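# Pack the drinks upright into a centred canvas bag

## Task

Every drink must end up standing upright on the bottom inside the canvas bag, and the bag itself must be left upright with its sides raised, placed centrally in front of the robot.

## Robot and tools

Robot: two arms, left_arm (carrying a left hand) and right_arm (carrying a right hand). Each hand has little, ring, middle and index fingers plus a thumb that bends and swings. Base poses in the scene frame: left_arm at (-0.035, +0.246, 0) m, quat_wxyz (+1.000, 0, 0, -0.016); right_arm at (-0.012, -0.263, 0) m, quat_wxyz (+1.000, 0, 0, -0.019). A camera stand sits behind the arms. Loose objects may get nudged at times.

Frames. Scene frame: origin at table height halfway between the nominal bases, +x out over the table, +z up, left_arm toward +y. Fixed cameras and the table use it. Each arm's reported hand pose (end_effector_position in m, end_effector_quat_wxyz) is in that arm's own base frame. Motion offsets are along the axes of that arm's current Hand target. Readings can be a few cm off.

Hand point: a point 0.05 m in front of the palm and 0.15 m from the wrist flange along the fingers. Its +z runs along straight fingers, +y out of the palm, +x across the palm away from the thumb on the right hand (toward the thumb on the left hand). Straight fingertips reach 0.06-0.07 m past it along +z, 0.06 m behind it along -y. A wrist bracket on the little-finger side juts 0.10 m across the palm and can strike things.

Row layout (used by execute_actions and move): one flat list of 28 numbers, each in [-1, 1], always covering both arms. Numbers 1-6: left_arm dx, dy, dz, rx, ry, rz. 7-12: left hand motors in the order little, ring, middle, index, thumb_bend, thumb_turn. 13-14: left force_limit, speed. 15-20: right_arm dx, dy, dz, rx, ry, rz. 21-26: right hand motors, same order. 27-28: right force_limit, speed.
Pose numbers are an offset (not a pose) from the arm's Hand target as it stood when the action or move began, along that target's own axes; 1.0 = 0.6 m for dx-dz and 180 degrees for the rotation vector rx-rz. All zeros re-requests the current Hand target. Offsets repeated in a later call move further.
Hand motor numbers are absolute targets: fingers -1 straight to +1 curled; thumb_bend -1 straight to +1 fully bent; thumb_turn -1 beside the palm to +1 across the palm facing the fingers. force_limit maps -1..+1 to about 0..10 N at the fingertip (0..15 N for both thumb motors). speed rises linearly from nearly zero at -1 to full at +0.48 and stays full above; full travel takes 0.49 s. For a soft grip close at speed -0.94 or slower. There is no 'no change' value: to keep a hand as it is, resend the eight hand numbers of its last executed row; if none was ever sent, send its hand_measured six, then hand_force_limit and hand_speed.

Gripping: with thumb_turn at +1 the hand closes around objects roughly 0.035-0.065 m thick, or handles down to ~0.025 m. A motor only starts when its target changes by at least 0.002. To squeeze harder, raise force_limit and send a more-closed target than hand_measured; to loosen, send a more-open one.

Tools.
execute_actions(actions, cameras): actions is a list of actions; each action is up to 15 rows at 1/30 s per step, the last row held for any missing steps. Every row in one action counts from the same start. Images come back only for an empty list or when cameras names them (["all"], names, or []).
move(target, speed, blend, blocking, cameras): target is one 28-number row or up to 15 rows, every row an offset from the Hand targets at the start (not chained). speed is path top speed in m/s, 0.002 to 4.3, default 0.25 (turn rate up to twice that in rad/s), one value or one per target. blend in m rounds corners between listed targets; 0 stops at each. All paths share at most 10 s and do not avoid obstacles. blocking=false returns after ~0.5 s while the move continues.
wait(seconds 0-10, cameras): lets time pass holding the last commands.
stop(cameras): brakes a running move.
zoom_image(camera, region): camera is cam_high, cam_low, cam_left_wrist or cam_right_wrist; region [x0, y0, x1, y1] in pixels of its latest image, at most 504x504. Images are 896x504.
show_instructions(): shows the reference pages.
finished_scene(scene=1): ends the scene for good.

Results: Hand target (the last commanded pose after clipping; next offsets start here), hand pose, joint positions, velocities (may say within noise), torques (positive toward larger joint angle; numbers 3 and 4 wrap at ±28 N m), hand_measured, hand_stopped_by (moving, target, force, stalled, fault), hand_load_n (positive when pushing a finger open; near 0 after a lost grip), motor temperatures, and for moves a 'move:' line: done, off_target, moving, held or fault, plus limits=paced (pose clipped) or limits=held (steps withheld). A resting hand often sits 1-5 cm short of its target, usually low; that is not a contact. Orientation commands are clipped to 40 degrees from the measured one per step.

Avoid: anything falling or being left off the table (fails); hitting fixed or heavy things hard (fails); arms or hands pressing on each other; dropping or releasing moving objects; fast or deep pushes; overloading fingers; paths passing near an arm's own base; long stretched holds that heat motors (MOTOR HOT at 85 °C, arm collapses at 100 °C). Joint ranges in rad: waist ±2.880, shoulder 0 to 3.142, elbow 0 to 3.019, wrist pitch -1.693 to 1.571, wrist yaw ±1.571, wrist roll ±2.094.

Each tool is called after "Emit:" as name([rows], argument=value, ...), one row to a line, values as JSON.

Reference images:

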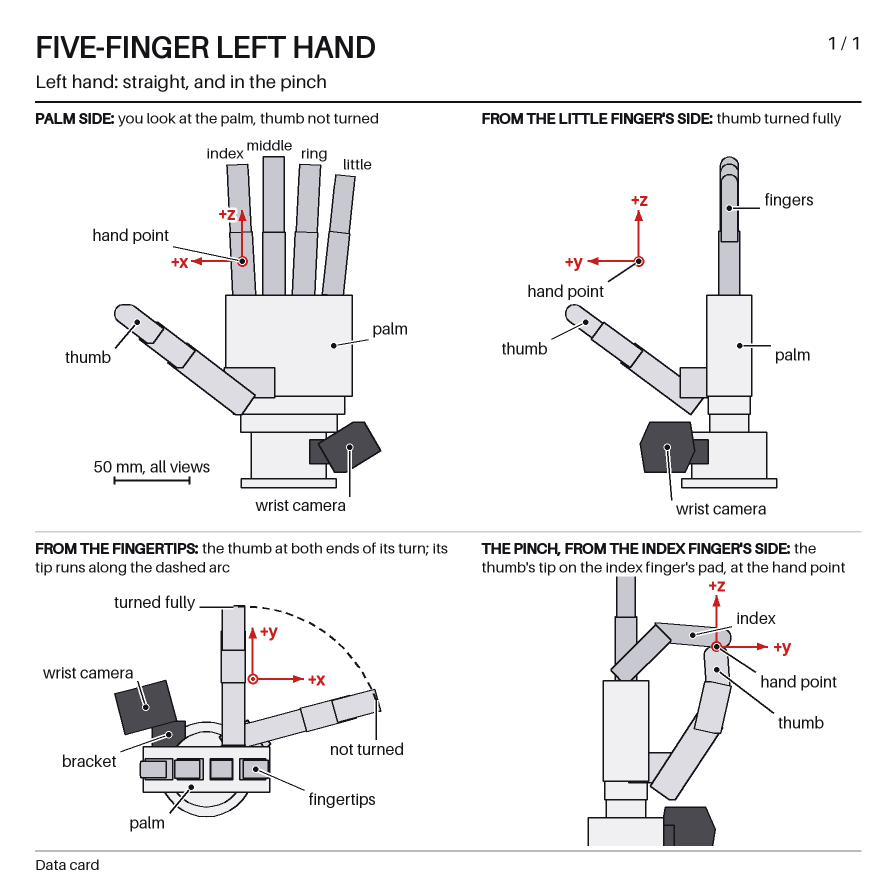

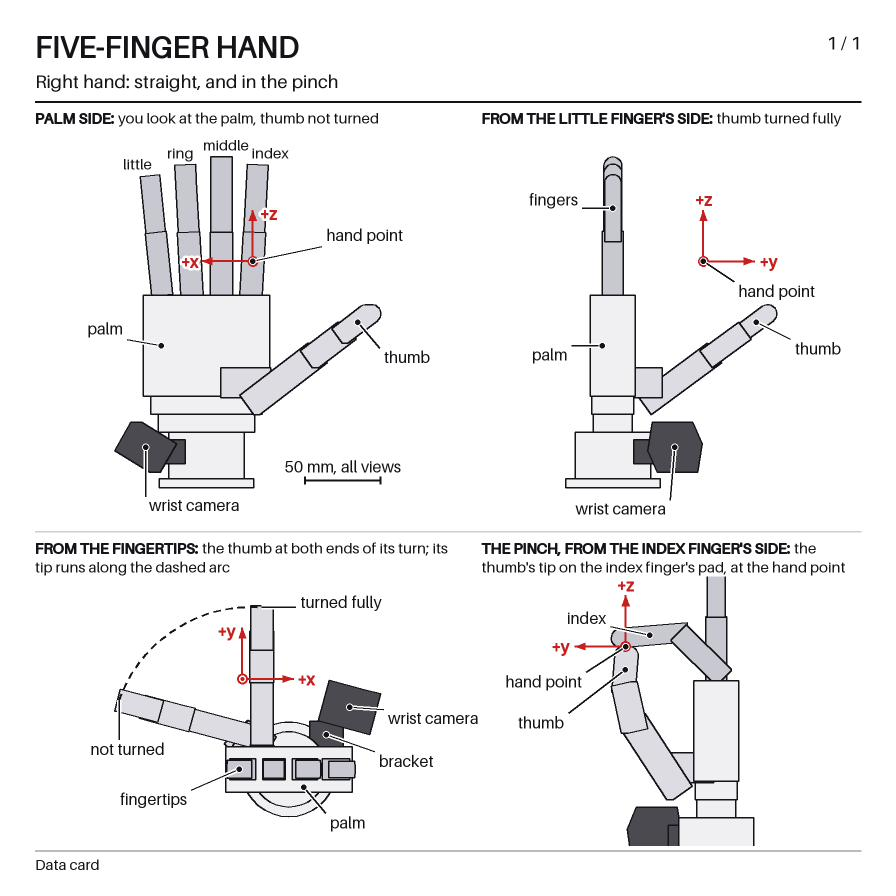

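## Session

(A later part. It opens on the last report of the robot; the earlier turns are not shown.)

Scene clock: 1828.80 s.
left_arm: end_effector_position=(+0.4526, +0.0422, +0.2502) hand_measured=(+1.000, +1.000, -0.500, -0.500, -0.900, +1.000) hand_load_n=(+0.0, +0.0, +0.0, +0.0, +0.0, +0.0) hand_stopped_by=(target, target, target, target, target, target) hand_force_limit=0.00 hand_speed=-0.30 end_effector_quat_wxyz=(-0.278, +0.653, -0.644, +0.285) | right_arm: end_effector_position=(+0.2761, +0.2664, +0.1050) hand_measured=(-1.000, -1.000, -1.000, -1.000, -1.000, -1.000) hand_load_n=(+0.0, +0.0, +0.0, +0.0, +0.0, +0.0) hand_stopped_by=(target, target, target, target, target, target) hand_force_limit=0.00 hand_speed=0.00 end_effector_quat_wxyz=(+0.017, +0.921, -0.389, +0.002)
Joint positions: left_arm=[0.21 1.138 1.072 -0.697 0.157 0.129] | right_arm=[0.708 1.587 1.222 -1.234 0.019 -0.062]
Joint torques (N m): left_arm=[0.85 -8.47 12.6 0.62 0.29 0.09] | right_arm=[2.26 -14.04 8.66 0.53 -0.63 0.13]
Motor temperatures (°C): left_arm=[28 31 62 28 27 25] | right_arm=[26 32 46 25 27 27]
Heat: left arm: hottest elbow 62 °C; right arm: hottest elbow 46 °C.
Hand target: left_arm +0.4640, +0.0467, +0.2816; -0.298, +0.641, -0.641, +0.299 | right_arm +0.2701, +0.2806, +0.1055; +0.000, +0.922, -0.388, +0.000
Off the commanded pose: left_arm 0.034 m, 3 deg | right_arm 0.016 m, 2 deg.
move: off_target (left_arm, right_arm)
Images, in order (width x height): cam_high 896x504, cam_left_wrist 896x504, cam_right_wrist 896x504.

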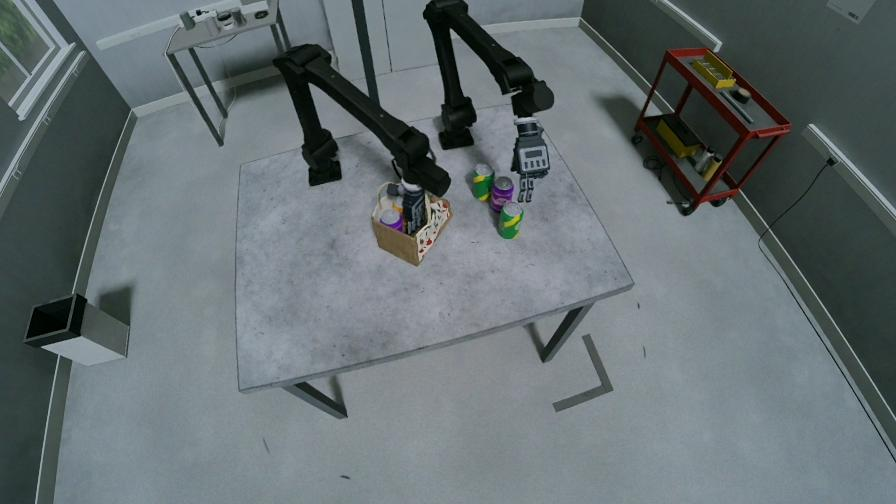

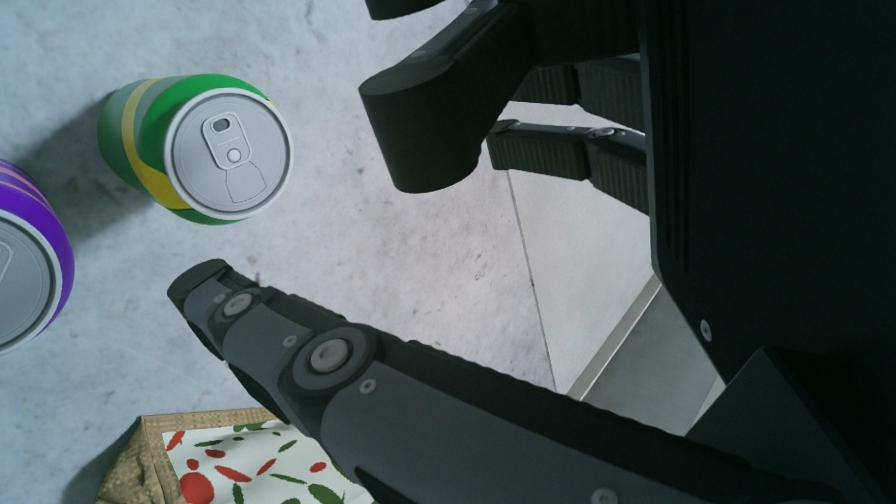

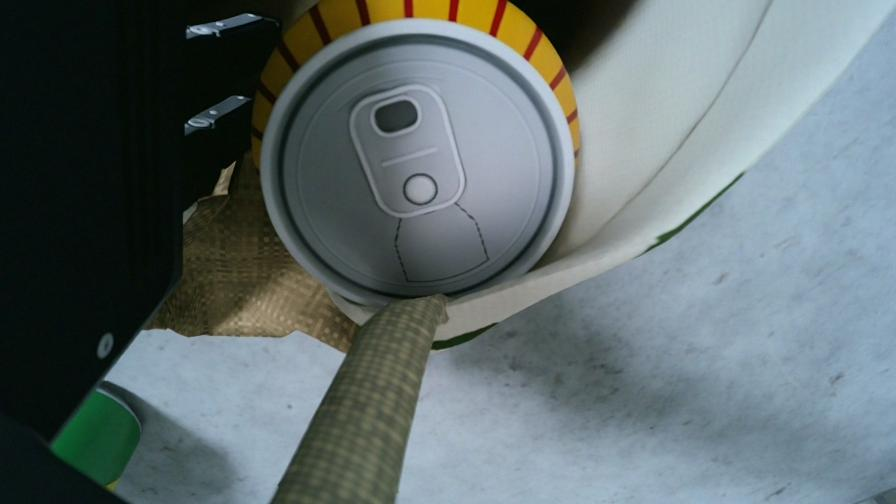

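Emit:
move(target=[0.195,0.09,-0.1072,0,0.1277,0.1072,1,1,-0.5,-0.5,-0.9,1,0,-0.3,0,0,0,0,0,0,-1,-1,-1,-1,-1,-1,0,0], speed=0.25, cameras=["cam_left_wrist"])

Scene clock: 1876.60 s.
left_arm: end_effector_position=(+0.3865, -0.0645, +0.2829) hand_measured=(+1.000, +1.000, -0.500, -0.500, -0.900, +1.000) hand_load_n=(+0.0, +0.0, +0.0, +0.0, +0.0, +0.0) hand_stopped_by=(target, target, target, target, target, target) hand_force_limit=0.00 hand_speed=-0.30 end_effector_quat_wxyz=(+0.215, -0.466, +0.777, -0.365) | right_arm: end_effector_position=(+0.2761, +0.2664, +0.1050) hand_measured=(-1.000, -1.000, -1.000, -1.000, -1.000, -1.000) hand_load_n=(+0.0, +0.0, +0.0, +0.0, +0.0, +0.0) hand_stopped_by=(target, target, target, target, target, target) hand_force_limit=0.00 hand_speed=0.00 end_effector_quat_wxyz=(+0.017, +0.921, -0.389, +0.002)
Joint positions: left_arm=[0.053 0.989 1.045 -0.832 0.413 0.368] | right_arm=[0.708 1.587 1.222 -1.234 0.019 -0.062]
Joint torques (N m): left_arm=[-0.5 -6.95 7.53 0.57 0.43 0.14] | right_arm=[1.9 -14.1 8.69 0.5 -0.62 0.13]
Motor temperatures (°C): left_arm=[28 31 62 28 27 25] | right_arm=[26 33 42 25 27 27]
Heat: left arm: hottest elbow 62 °C; right arm: hottest elbow 42 °C.
Hand target: left_arm +0.3800, -0.0701, +0.2817; +0.211, -0.453, +0.785, -0.366 | right_arm +0.2701, +0.2806, +0.1055; +0.000, +0.922, -0.388, +0.000
Off the commanded pose: left_arm 0.009 m, 2 deg | right_arm 0.015 m, 2 deg.
move: off_target (right_arm)
Images, in order (width x height): cam_left_wrist 896x504.

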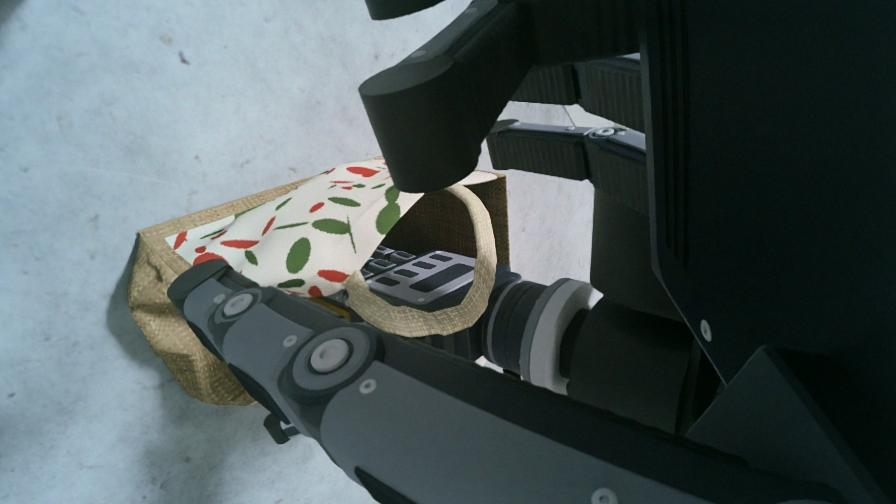

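Emit:
zoom_image(camera="cam_left_wrist", region=[100, 130, 540, 430])

Emit:
zoom_image(camera="cam_left_wrist", region=[110, 210, 290, 420])

Scaled by 1.145.

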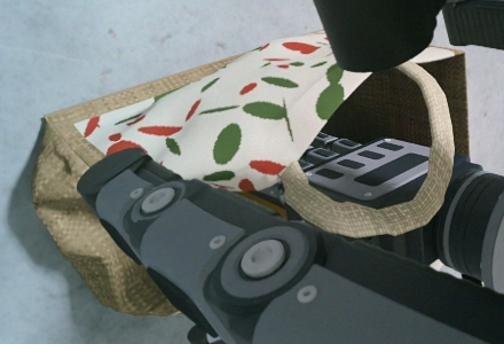

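Scaled by 2.400.

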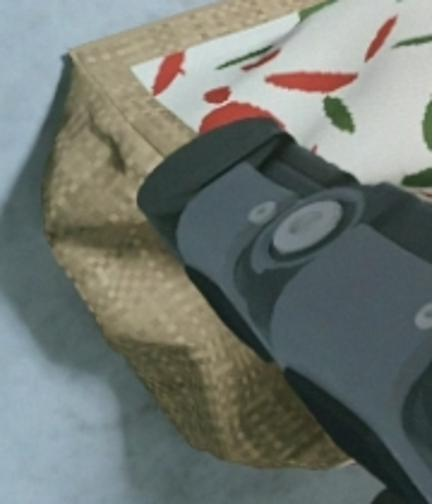

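Emit:
move([
  [0,0,0,0,0,0,1,1,-0.5,-0.5,-0.9,1,0,-0.3,0,0,-0.075,0,0,0,-1,-1,-1,-1,-1,-1,0,0],
  [0,0,0,0,0,0,1,1,-0.5,-0.5,-0.9,1,0,-0.3,-0.13,-0.02,-0.09,0,0,0,-1,-1,-1,-1,-1,-1,0,0],
], speed=[0.1,0.1], cameras=["cam_high","cam_left_wrist","cam_right_wrist"])

Emit:
zoom_image(camera="cam_high", region=[350, 160, 460, 280])

Scene clock: 1910.00 s.
left_arm: end_effector_position=(+0.3865, -0.0645, +0.2829) hand_measured=(+1.000, +1.000, -0.500, -0.500, -0.900, +1.000) hand_load_n=(+0.0, +0.0, +0.0, +0.0, +0.0, +0.0) hand_stopped_by=(target, target, target, target, target, target) hand_force_limit=0.00 hand_speed=-0.30 end_effector_quat_wxyz=(+0.215, -0.466, +0.777, -0.365) | right_arm: end_effector_position=(+0.2532, +0.2755, +0.1317) hand_measured=(-1.000, -1.000, -1.000, -1.000, -1.000, -1.000) hand_load_n=(+0.0, +0.0, +0.0, +0.5, +0.0, +0.0) hand_stopped_by=(target, target, target, target, target, target) hand_force_limit=0.00 hand_speed=0.00 end_effector_quat_wxyz=(+0.026, +0.923, -0.384, -0.008)
Joint positions: left_arm=[0.053 0.989 1.045 -0.832 0.413 0.368] | right_arm=[0.754 1.555 1.253 -1.322 0.006 -0.029]
Joint torques (N m): left_arm=[-0.56 -6.65 7.53 0.58 0.44 0.14] | right_arm=[-1.03 -12.81 9.21 -0.2 0.07 -0.05]
Motor temperatures (°C): left_arm=[28 31 55 28 27 25] | right_arm=[27 34 41 25 27 27]
Heat: left arm: hottest elbow 55 °C; right arm: hottest elbow 41 °C.
Hand target: left_arm +0.3800, -0.0701, +0.2817; +0.211, -0.453, +0.785, -0.366 | right_arm +0.2573, +0.2740, +0.1310; +0.021, +0.922, -0.386, -0.009 (not the last commanded pose)
Off the commanded pose: left_arm 0.009 m, 2 deg | right_arm 0.080 m, 3 deg.
move: held (right_arm; a check stopped the path); path passed 1 of 2 targets; limits=held
pose unreachable (right arm): on one or more control steps of this call, first in action 0 (counted from 0), this arm could not follow its commanded pose, so it was not sent that pose on those steps. It may still have moved: this result reports where it is.
cause: moving toward the commanded pose would bring a part of the arm too close to another arm (a part of this arm just beyond joint 4 (wrist pitch) and a part of the left arm just beyond its joint 6 (wrist roll), along the way the arms are being sent, or toward where that arm still pushes).
Images, in order (width x height): cam_high 896x504, cam_left_wrist 896x504, cam_right_wrist 896x504.

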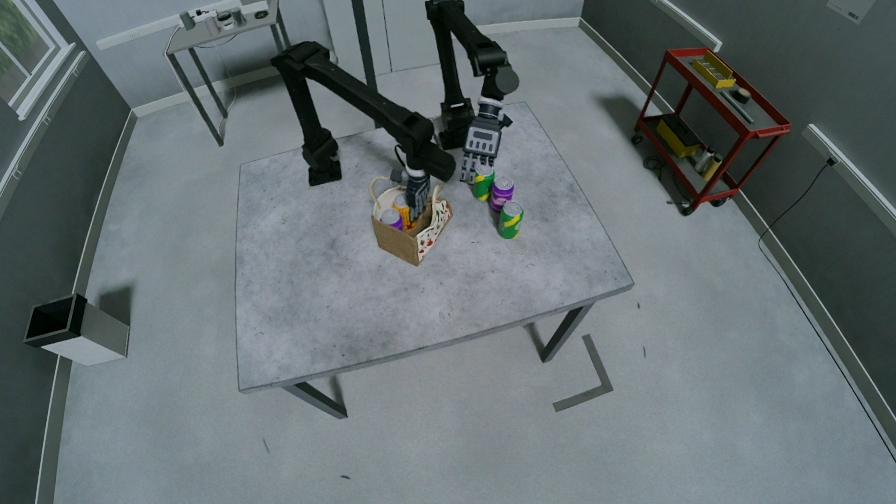

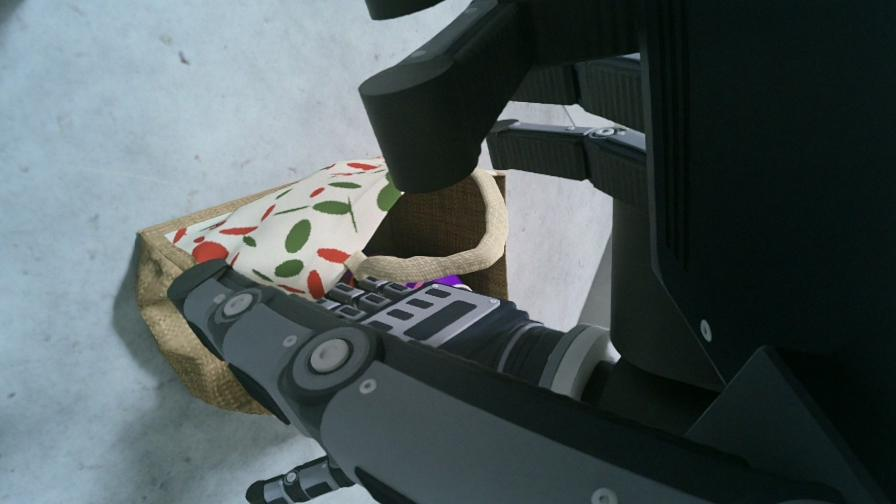

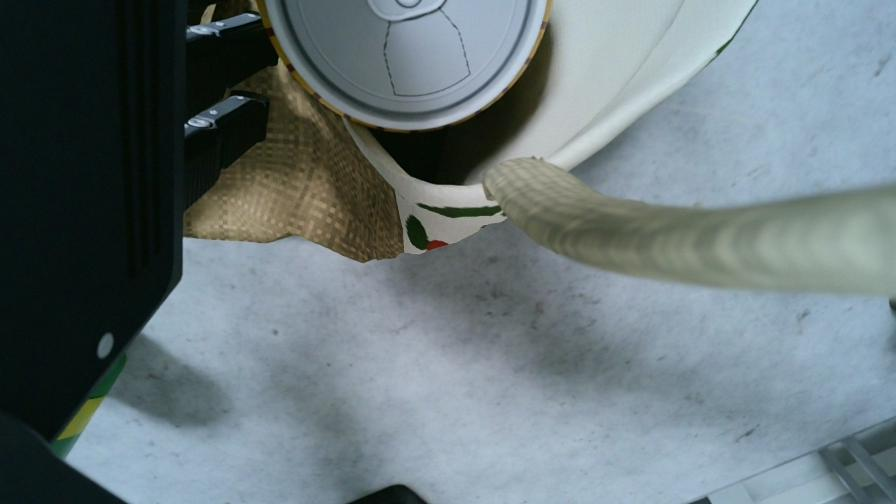

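Scaled by 4.200.

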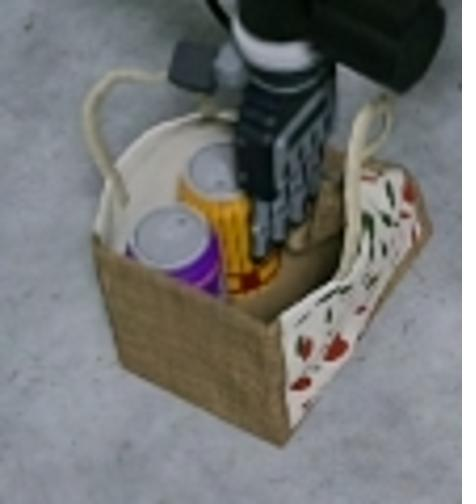

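Emit:
move(target=[-0.2577,-0.0083,0.0098,0,-0.1277,-0.1072,1,1,-0.5,-0.5,-0.9,1,0,-0.3,0,0,0,0,0,0,-1,-1,-1,-1,-1,-1,0,0], speed=[0.3])

Emit:
move(target=[0,0,0,0,0,0,1,1,-0.5,-0.5,-0.9,1,0,-0.3,-0.13,-0.02,-0.02,0,0,0,-1,-1,-1,-1,-1,-1,0,0], speed=[0.1], cameras=["cam_high","cam_left_wrist","cam_right_wrist"])

Emit:
zoom_image(camera="cam_high", region=[350, 160, 460, 280])

Scene clock: 1928.40 s.
left_arm: end_effector_position=(+0.4402, +0.0507, +0.2519) hand_measured=(+1.000, +1.000, -0.500, -0.500, -0.900, +1.000) hand_load_n=(+0.0, +0.0, +0.0, +0.0, +0.0, +0.0) hand_stopped_by=(target, target, target, target, target, target) hand_force_limit=0.00 hand_speed=-0.30 end_effector_quat_wxyz=(-0.269, +0.649, -0.654, +0.281) | right_arm: end_effector_position=(+0.2532, +0.2755, +0.1317) hand_measured=(-1.000, -1.000, -1.000, -1.000, -1.000, -1.000) hand_load_n=(+0.0, +0.0, +0.0, +0.0, +0.0, +0.0) hand_stopped_by=(target, target, target, target, target, target) hand_force_limit=0.00 hand_speed=0.00 end_effector_quat_wxyz=(+0.026, +0.923, -0.384, -0.008)
Joint positions: left_arm=[0.245 1.126 1.077 -0.741 0.193 0.172] | right_arm=[0.754 1.555 1.253 -1.322 0.006 -0.029]
Joint torques (N m): left_arm=[0.85 -6.71 12.72 2.18 -0.07 -0.09] | right_arm=[-1.14 -13.16 9.26 -0.17 0.09 -0.04]
Heat: left arm: hottest elbow 54 °C; right arm: hottest elbow 42 °C.
Hand target: left_arm +0.4640, +0.0598, +0.2815; -0.298, +0.641, -0.641, +0.299 | right_arm +0.2573, +0.2740, +0.1310; +0.021, +0.922, -0.386, -0.009
Off the commanded pose: left_arm 0.039 m, 4 deg | right_arm 0.004 m, 1 deg.
move: off_target (left_arm)

Scene clock: 1930.30 s.
left_arm: end_effector_position=(+0.4401, +0.0510, +0.2519) hand_measured=(+1.000, +1.000, -0.500, -0.500, -0.900, +1.000) hand_load_n=(+0.0, +0.0, +0.0, +0.0, +0.0, +0.0) hand_stopped_by=(target, target, target, target, target, target) hand_force_limit=0.00 hand_speed=-0.30 end_effector_quat_wxyz=(-0.269, +0.649, -0.654, +0.281) | right_arm: end_effector_position=(+0.2063, +0.3211, +0.1351) hand_measured=(-1.000, -1.000, -1.000, -1.000, -1.000, -1.000) hand_load_n=(+0.0, +0.0, +0.0, +0.0, +0.0, +0.0) hand_stopped_by=(target, target, target, target, target, target) hand_force_limit=0.00 hand_speed=0.00 end_effector_quat_wxyz=(+0.032, +0.923, -0.382, -0.008)
Joint positions: left_arm=[0.245 1.126 1.077 -0.741 0.192 0.172] | right_arm=[0.903 1.566 1.272 -1.343 0.001 0.117]
Joint torques (N m): left_arm=[1.03 -6.71 12.72 2.19 -0.07 -0.08] | right_arm=[0.67 -11.52 13.67 -0.81 -0.12 0.12]
Heat: left arm: hottest elbow 54 °C; right arm: hottest elbow 42 °C.
Hand target: left_arm +0.4640, +0.0598, +0.2815; -0.298, +0.641, -0.641, +0.299 | right_arm +0.2117, +0.3383, +0.1426; +0.021, +0.922, -0.386, -0.009
Off the commanded pose: left_arm 0.039 m, 4 deg | right_arm 0.020 m, 1 deg.
move: off_target (left_arm, right_arm)
Images, in order (width x height): cam_high 896x504, cam_left_wrist 896x504, cam_right_wrist 896x504.

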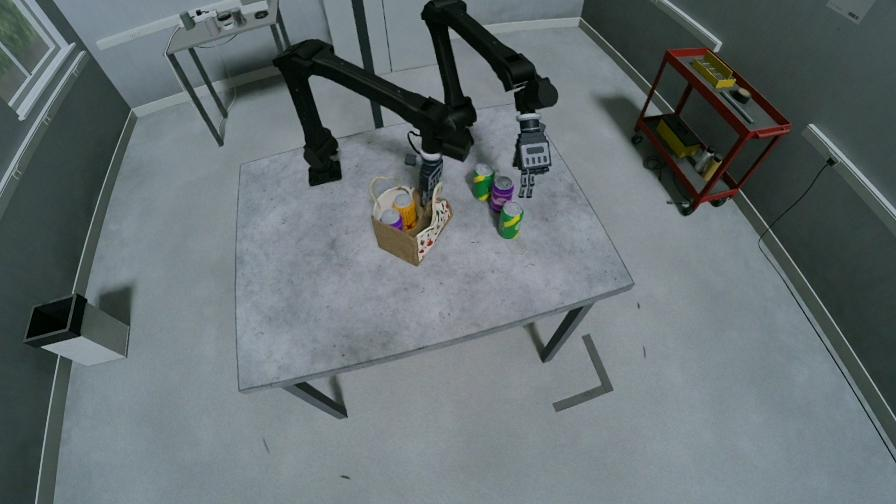

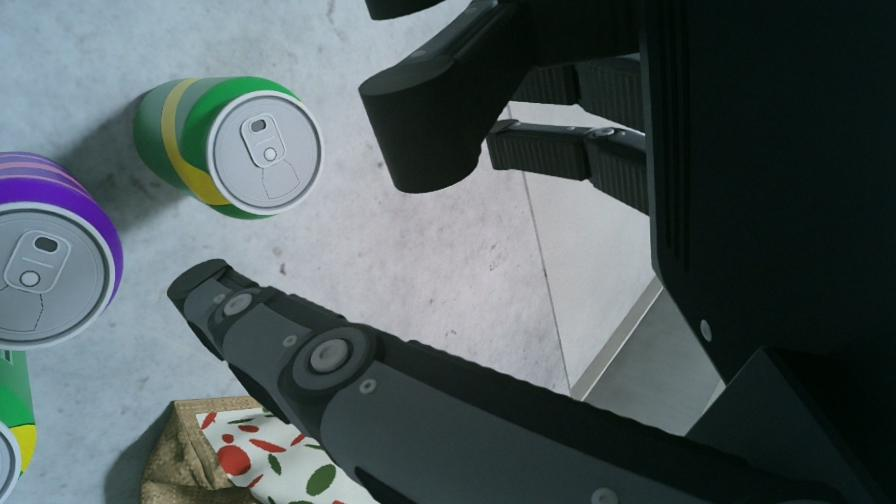

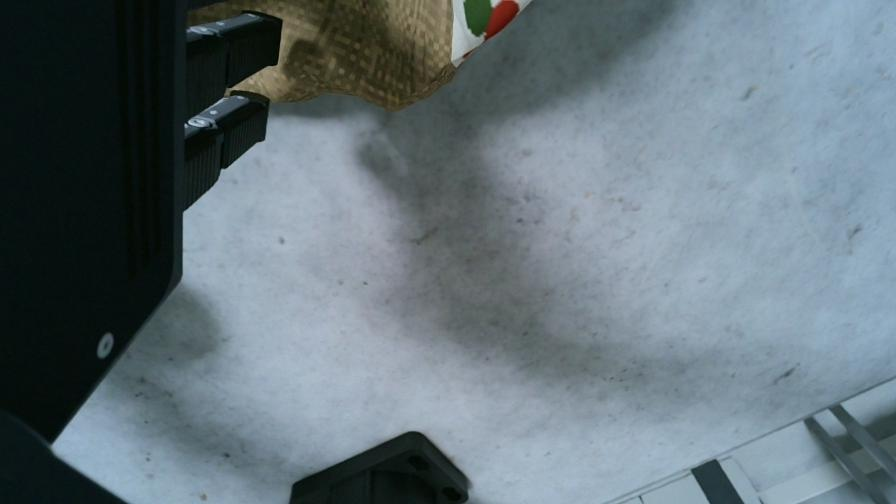

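Scaled by 4.200.

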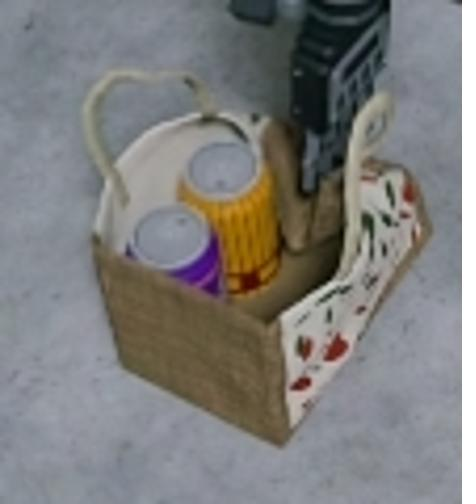

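Emit:
move([
  [0,0,0,0,0,0,1,1,-0.5,-0.5,-0.9,1,0,-0.3,0,0,-0.3,0,0,0,-1,-1,-1,-1,-1,-1,0,0],
  [0,0,0,0,0,0,1,1,-0.8,-0.8,-0.9,1,0,-0.3,0.417,0.502,-0.29,0,0,0.07,-1,-1,-1,-1,-1,-1,0,0],
], speed=[0.25,0.35], blend=[0.03,0], cameras=["cam_high","cam_low"])

Emit:
zoom_image(camera="cam_high", region=[350, 160, 460, 280])

Emit:
zoom_image(camera="cam_low", region=[350, 160, 480, 280])

Scene clock: 1961.43 s.
left_arm: end_effector_position=(+0.4402, +0.0509, +0.2519) hand_measured=(+1.000, +1.000, -0.800, -0.800, -0.900, +1.000) hand_load_n=(+0.0, +0.0, +0.0, +0.0, +0.0, +0.0) hand_stopped_by=(target, target, target, target, target, target) hand_force_limit=0.00 hand_speed=-0.30 end_effector_quat_wxyz=(-0.269, +0.650, -0.653, +0.281) | right_arm: end_effector_position=(+0.1793, -0.0411, +0.3289) hand_measured=(-1.000, -1.000, -1.000, -1.000, -1.000, -1.000) hand_load_n=(+0.0, +0.0, +0.0, +0.0, +0.0, +0.0) hand_stopped_by=(target, target, target, target, target, target) hand_force_limit=0.00 hand_speed=0.00 end_effector_quat_wxyz=(-0.040, +0.862, -0.486, +0.140)
Joint positions: left_arm=[0.245 1.126 1.077 -0.741 0.192 0.17] | right_arm=[-0.117 0.834 1.231 -1.678 0.033 -0.667]
Joint torques (N m): left_arm=[1.14 -6.53 12.7 2.18 -0.06 -0.07] | right_arm=[-0.73 -1.73 10.14 -0.18 0.19 -0.11]
Motor temperatures (°C): left_arm=[28 30 58 28 27 25] | right_arm=[26 32 43 25 27 27]
Heat: left arm: hottest elbow 58 °C; right arm: hottest elbow 43 °C.
Hand target: left_arm +0.4640, +0.0598, +0.2816; -0.298, +0.641, -0.641, +0.299 | right_arm +0.1784, -0.0455, +0.3302; +0.022, +0.874, -0.485, -0.007
Off the commanded pose: left_arm 0.039 m, 4 deg | right_arm 0.005 m, 18 deg.
joint sent to its limit (right arm) — joint 4 (wrist pitch), lower limit. The joint targets are off in orientation, not in position.
move: off_target (left_arm, right_arm); target 2's new numbers were sent with left_arm's hand 0.039 m and 4 deg from that target
Images, in order (width x height): cam_high 896x504, cam_low 896x504.

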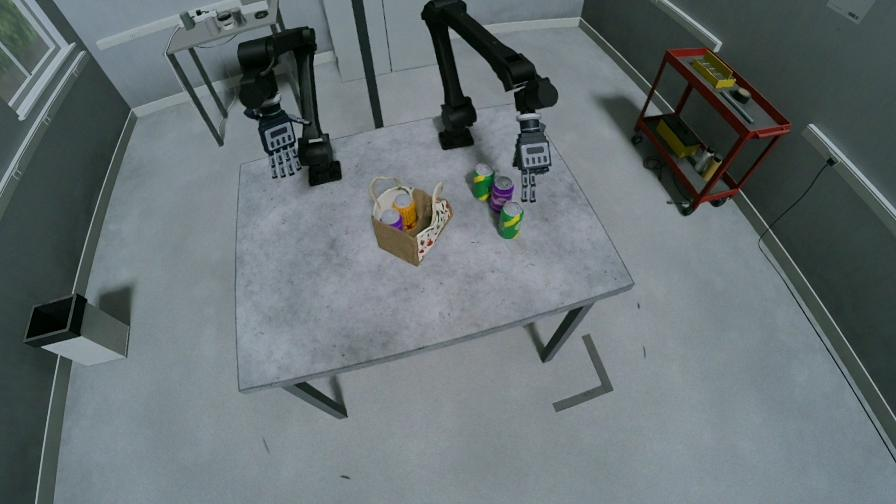

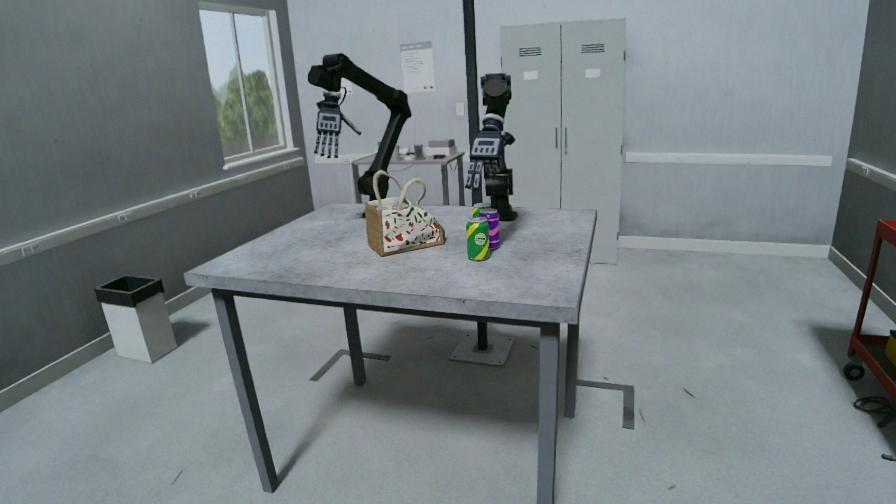

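Scaled by 4.200.

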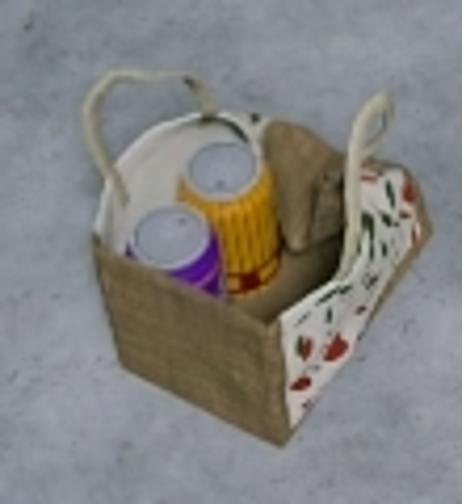

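Scaled by 3.877.

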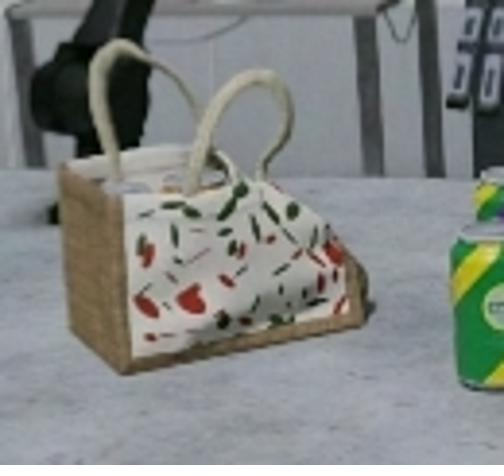

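Emit:
move([
  [0.25,-0.06,-0.12,0,0.09,0.08,1,1,-0.8,-0.8,-1,1,0,-0.3,0,0,0,0,0,0,-1,-1,-1,-1,-1,-1,0,0],
  [0.533,0.0477,-0.1865,0,0.1851,0.1554,1,1,-0.8,-0.8,-1,1,0,-0.3,0,0,0,0,0,0,-1,-1,-1,-1,-1,-1,0,0],
], speed=0.3, blend=[0.08,0], cameras=["cam_high","cam_left_wrist"])

Emit:
zoom_image(camera="cam_left_wrist", region=[0, 0, 400, 300])

Scene clock: 1989.00 s.
left_arm: end_effector_position=(+0.3474, -0.2491, +0.3148) hand_measured=(+1.000, +1.000, -0.800, -0.800, -1.000, +1.000) hand_load_n=(+0.0, +0.0, +0.0, +0.0, +0.0, +0.0) hand_stopped_by=(target, target, target, target, target, target) hand_force_limit=0.00 hand_speed=-0.30 end_effector_quat_wxyz=(+0.154, -0.365, +0.841, -0.368) | right_arm: end_effector_position=(+0.1793, -0.0411, +0.3289) hand_measured=(-1.000, -1.000, -1.000, -1.000, -1.000, -1.000) hand_load_n=(+0.0, +0.0, +0.0, +0.0, +0.0, +0.0) hand_stopped_by=(target, target, target, target, target, target) hand_force_limit=0.00 hand_speed=0.00 end_effector_quat_wxyz=(-0.040, +0.862, -0.486, +0.140)
Joint positions: left_arm=[-0.484 1.077 1.198 -0.89 0.204 0.181] | right_arm=[-0.117 0.834 1.231 -1.678 0.033 -0.667]
Joint torques (N m): left_arm=[-0.21 -5.95 10.76 2.24 -0.08 -0.08] | right_arm=[-0.79 -1.61 10.13 -0.14 0.18 -0.11]
Motor temperatures (°C): left_arm=[28 30 60 28 27 25] | right_arm=[26 31 44 25 27 27]
Heat: left arm: hottest elbow 60 °C; right arm: hottest elbow 44 °C.
Hand target: left_arm +0.3599, -0.2599, +0.3319; +0.166, -0.358, +0.833, -0.389 | right_arm +0.1784, -0.0455, +0.3302; +0.022, +0.874, -0.485, -0.007
Off the commanded pose: left_arm 0.024 m, 3 deg | right_arm 0.005 m, 18 deg.
joint sent to its limit (right arm) — joint 4 (wrist pitch), lower limit. The joint targets are off in orientation, not in position.
move: off_target (left_arm, right_arm)
Images, in order (width x height): cam_high 896x504, cam_left_wrist 896x504.

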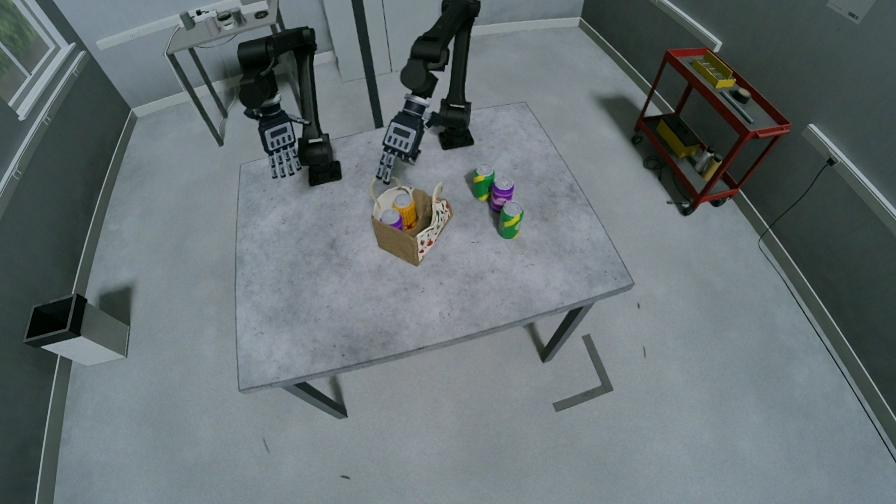

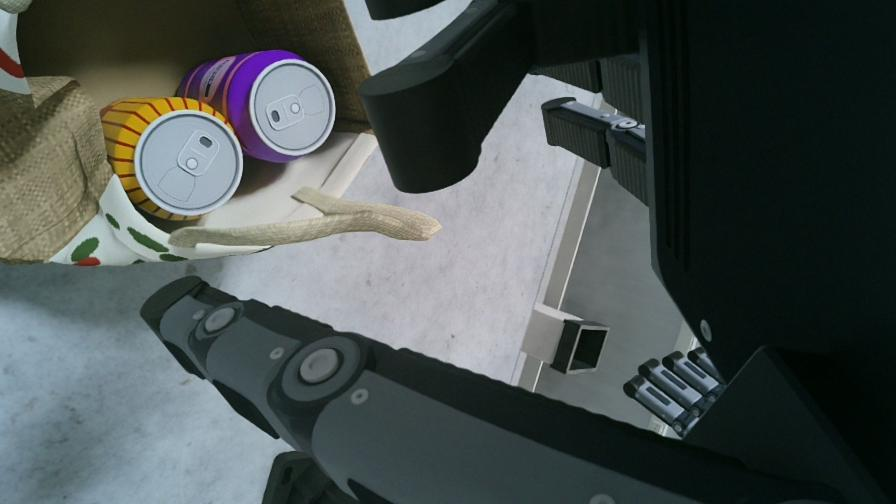

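Scaled by 1.260.

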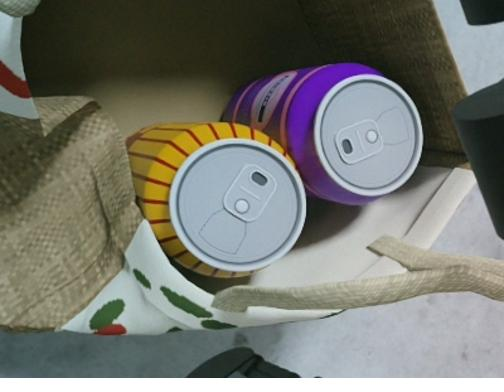

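Emit:
move([
  [-0.206,0.1535,-0.1568,0,0,0,1,1,-0.8,-0.8,-1,-1,0,0,0,0,0,0,0,0,-1,-1,-1,-1,-1,-1,0,0],
], speed=0.3, cameras=["cam_left_wrist"])

Scene clock: 2099.97 s.
left_arm: end_effector_position=(+0.3478, -0.0826, +0.3228) hand_measured=(+1.000, +1.000, -0.800, -0.800, -1.000, -1.000) hand_load_n=(+0.0, +0.0, +0.0, +0.0, +0.0, +0.0) hand_stopped_by=(target, target, target, target, target, target) hand_force_limit=0.00 hand_speed=0.00 end_effector_quat_wxyz=(+0.172, -0.356, +0.833, -0.388) | right_arm: end_effector_position=(+0.1793, -0.0411, +0.3289) hand_measured=(-1.000, -1.000, -1.000, -1.000, -1.000, -1.000) hand_load_n=(+0.0, +0.0, +0.0, +0.0, +0.0, +0.0) hand_stopped_by=(target, target, target, target, target, target) hand_force_limit=0.00 hand_speed=0.00 end_effector_quat_wxyz=(-0.040, +0.862, -0.486, +0.140)
Joint positions: left_arm=[0.053 0.973 1.154 -1.057 0.586 0.598] | right_arm=[-0.117 0.834 1.231 -1.678 0.033 -0.667]
Joint torques (N m): left_arm=[1.38 -3.96 8.46 0.42 0.7 0.11] | right_arm=[-0.79 -1.61 10.13 -0.24 0.18 -0.11]
Motor temperatures (°C): left_arm=[27 30 53 29 26 25] | right_arm=[26 30 43 25 27 27]
Heat: left arm: hottest elbow 53 °C; right arm: hottest elbow 43 °C.
Hand target: left_arm +0.3498, -0.0799, +0.3217; +0.166, -0.358, +0.833, -0.389 | right_arm +0.1784, -0.0455, +0.3302; +0.022, +0.874, -0.485, -0.007
Off the commanded pose: left_arm 0.004 m, 1 deg | right_arm 0.005 m, 18 deg.
joint sent to its limit (right arm) — joint 4 (wrist pitch), lower limit. The joint targets are off in orientation, not in position.
move: off_target (right_arm)
Images, in order (width x height): cam_left_wrist 896x504.

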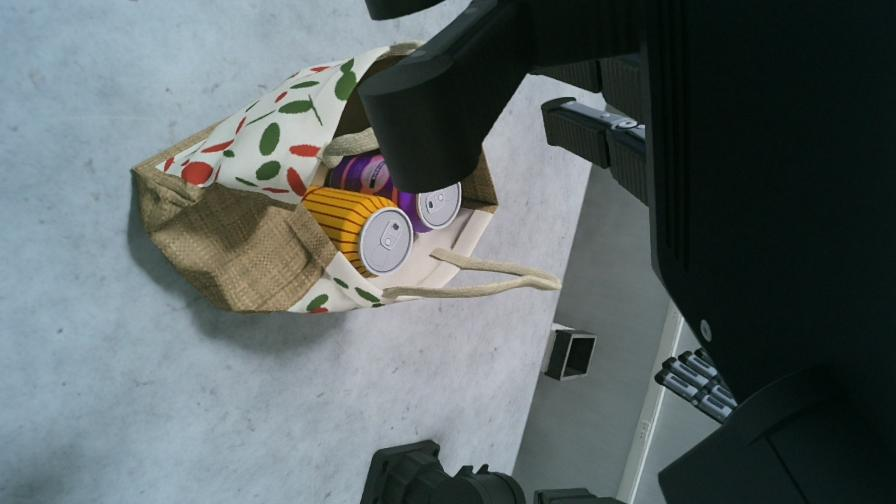

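Emit:
zoom_image(camera="cam_left_wrist", region=[110, 20, 530, 330])

Emit:
zoom_image(camera="cam_left_wrist", region=[120, 130, 360, 330])

Scaled by 1.200.

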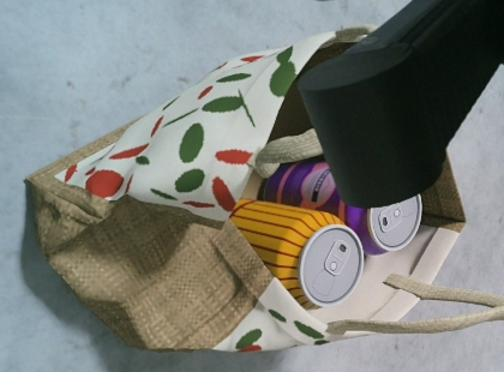

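Scaled by 2.100.

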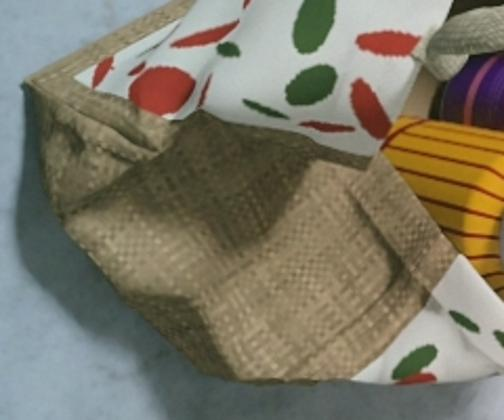

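Emit:
move(target=[-0.3317,0.04,-0.0475,0,-0.1851,-0.1554,1,1,-0.8,-0.8,-1,-1,0,0,0,0,0,0,0,0,-1,-1,-1,-1,-1,-1,0,0], speed=0.4)

Emit:
move([
  [0,0,0,0,0,0,1,1,-0.8,-0.8,-1,-1,0,0,-0.3877,-0.3993,-0.0715,0.2674,-0.1365,-0.3041,1,1,-0.3,-0.3,-0.9,1,0,0],
  [0,0,0,0,0,0,1,1,-0.8,-0.8,-1,-1,0,0,-0.4363,-0.5062,0.1232,0.2674,-0.1365,-0.3041,1,1,-0.3,-0.3,-0.9,1,0,0],
], speed=[0.35,0.2], blend=[0.03,0], cameras=["cam_high","cam_left_wrist","cam_right_wrist"])

Scene clock: 2273.17 s.
left_arm: end_effector_position=(+0.4381, +0.0811, +0.2921) hand_measured=(+1.000, +1.000, -0.800, -0.800, -1.000, -1.000) hand_load_n=(+0.5, +0.0, +0.0, +0.0, +0.0, -0.5) hand_stopped_by=(target, target, target, target, target, target) hand_force_limit=0.00 hand_speed=0.00 end_effector_quat_wxyz=(-0.269, +0.647, -0.655, +0.282) | right_arm: end_effector_position=(+0.1793, -0.0411, +0.3289) hand_measured=(-1.000, -1.000, -1.000, -1.000, -1.000, -1.000) hand_load_n=(+0.0, +0.0, +0.0, +0.0, +0.0, +0.0) hand_stopped_by=(target, target, target, target, target, target) hand_force_limit=0.00 hand_speed=0.00 end_effector_quat_wxyz=(-0.040, +0.862, -0.486, +0.140)
Joint positions: left_arm=[0.329 1.145 1.197 -0.855 0.255 0.238] | right_arm=[-0.117 0.834 1.231 -1.678 0.033 -0.667]
Joint torques (N m): left_arm=[0.91 -6.83 12.74 2.11 -0.02 -0.09] | right_arm=[-0.85 -1.49 10.14 -0.2 0.18 -0.12]
Heat: left arm: hottest elbow 50 °C; right arm: hottest elbow 42 °C.
Hand target: left_arm +0.4598, +0.0901, +0.3214; -0.298, +0.641, -0.641, +0.299 | right_arm +0.1784, -0.0455, +0.3302; +0.022, +0.874, -0.485, -0.007
Off the commanded pose: left_arm 0.038 m, 4 deg | right_arm 0.005 m, 18 deg.
joint sent to its limit (right arm) — joint 4 (wrist pitch), lower limit. The joint targets are off in orientation, not in position.
move: off_target (left_arm, right_arm)

Scene clock: 2276.73 s.
left_arm: end_effector_position=(+0.4381, +0.0811, +0.2921) hand_measured=(+1.000, +1.000, -0.800, -0.800, -1.000, -1.000) hand_load_n=(+0.5, +0.0, +0.0, +0.0, +0.0, +0.0) hand_stopped_by=(target, target, target, target, target, target) hand_force_limit=0.00 hand_speed=0.00 end_effector_quat_wxyz=(-0.269, +0.647, -0.655, +0.282) | right_arm: end_effector_position=(+0.2920, +0.3254, +0.2400) hand_measured=(+1.000, +1.000, -0.300, -0.300, -0.900, +1.000) hand_load_n=(+0.0, +0.5, +0.0, +0.5, +0.0, +0.0) hand_stopped_by=(target, target, target, target, target, target) hand_force_limit=0.00 hand_speed=0.00 end_effector_quat_wxyz=(-0.416, +0.910, -0.007, -0.005)
Joint positions: left_arm=[0.329 1.145 1.197 -0.855 0.255 0.238] | right_arm=[0.592 1.26 1.162 -0.903 -0.68 -0.757]
Joint torques (N m): left_arm=[0.79 -6.95 12.7 2.13 -0.02 -0.1] | right_arm=[1.08 -9.17 10.97 1.76 -0.29 0.11]
Heat: left arm: hottest elbow 51 °C; right arm: hottest elbow 43 °C.
Hand target: left_arm +0.4598, +0.0901, +0.3214; -0.298, +0.641, -0.641, +0.299 | right_arm +0.2949, +0.3348, +0.2402; -0.422, +0.906, +0.000, +0.000
Off the commanded pose: left_arm 0.038 m, 4 deg | right_arm 0.010 m, 1 deg.
move: off_target (left_arm)
Images, in order (width x height): cam_high 896x504, cam_left_wrist 896x504, cam_right_wrist 896x504.

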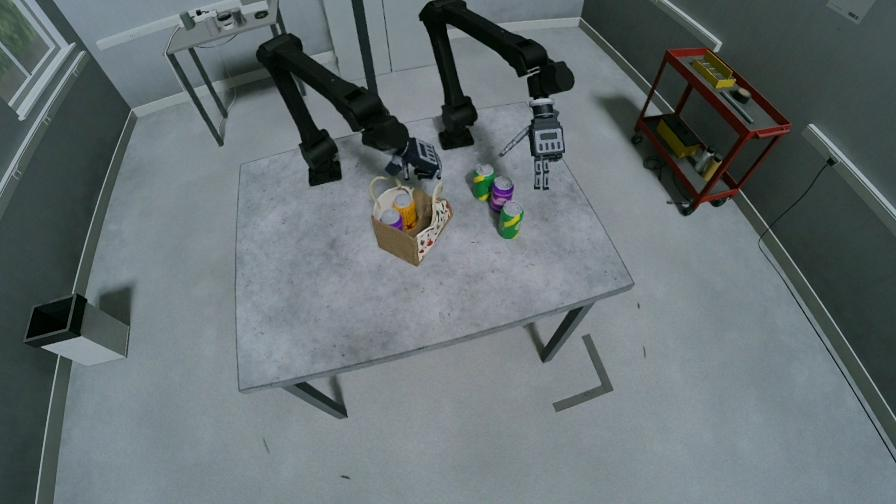

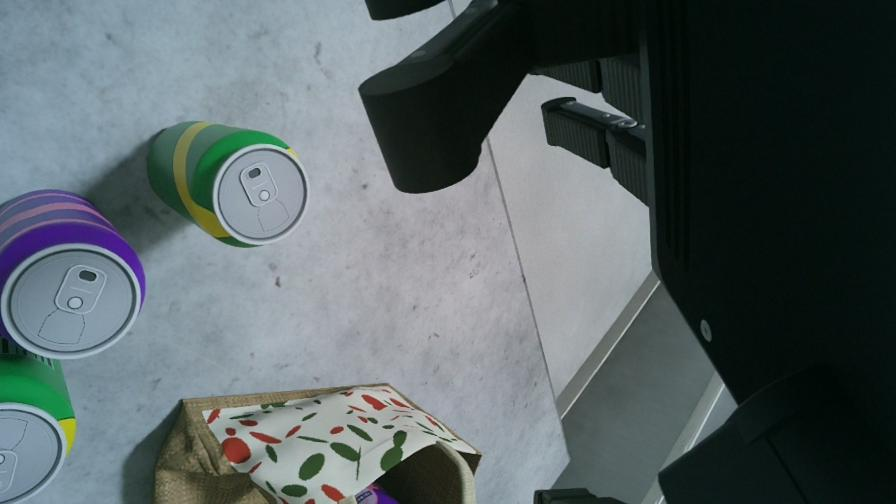

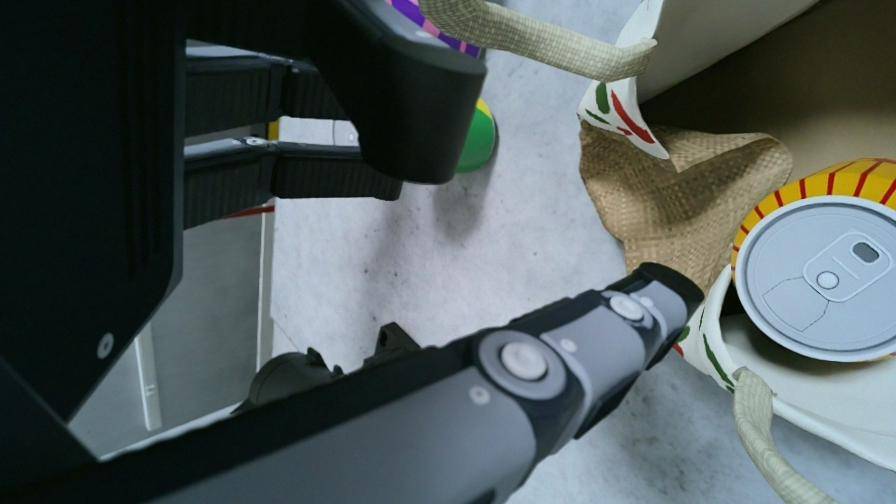

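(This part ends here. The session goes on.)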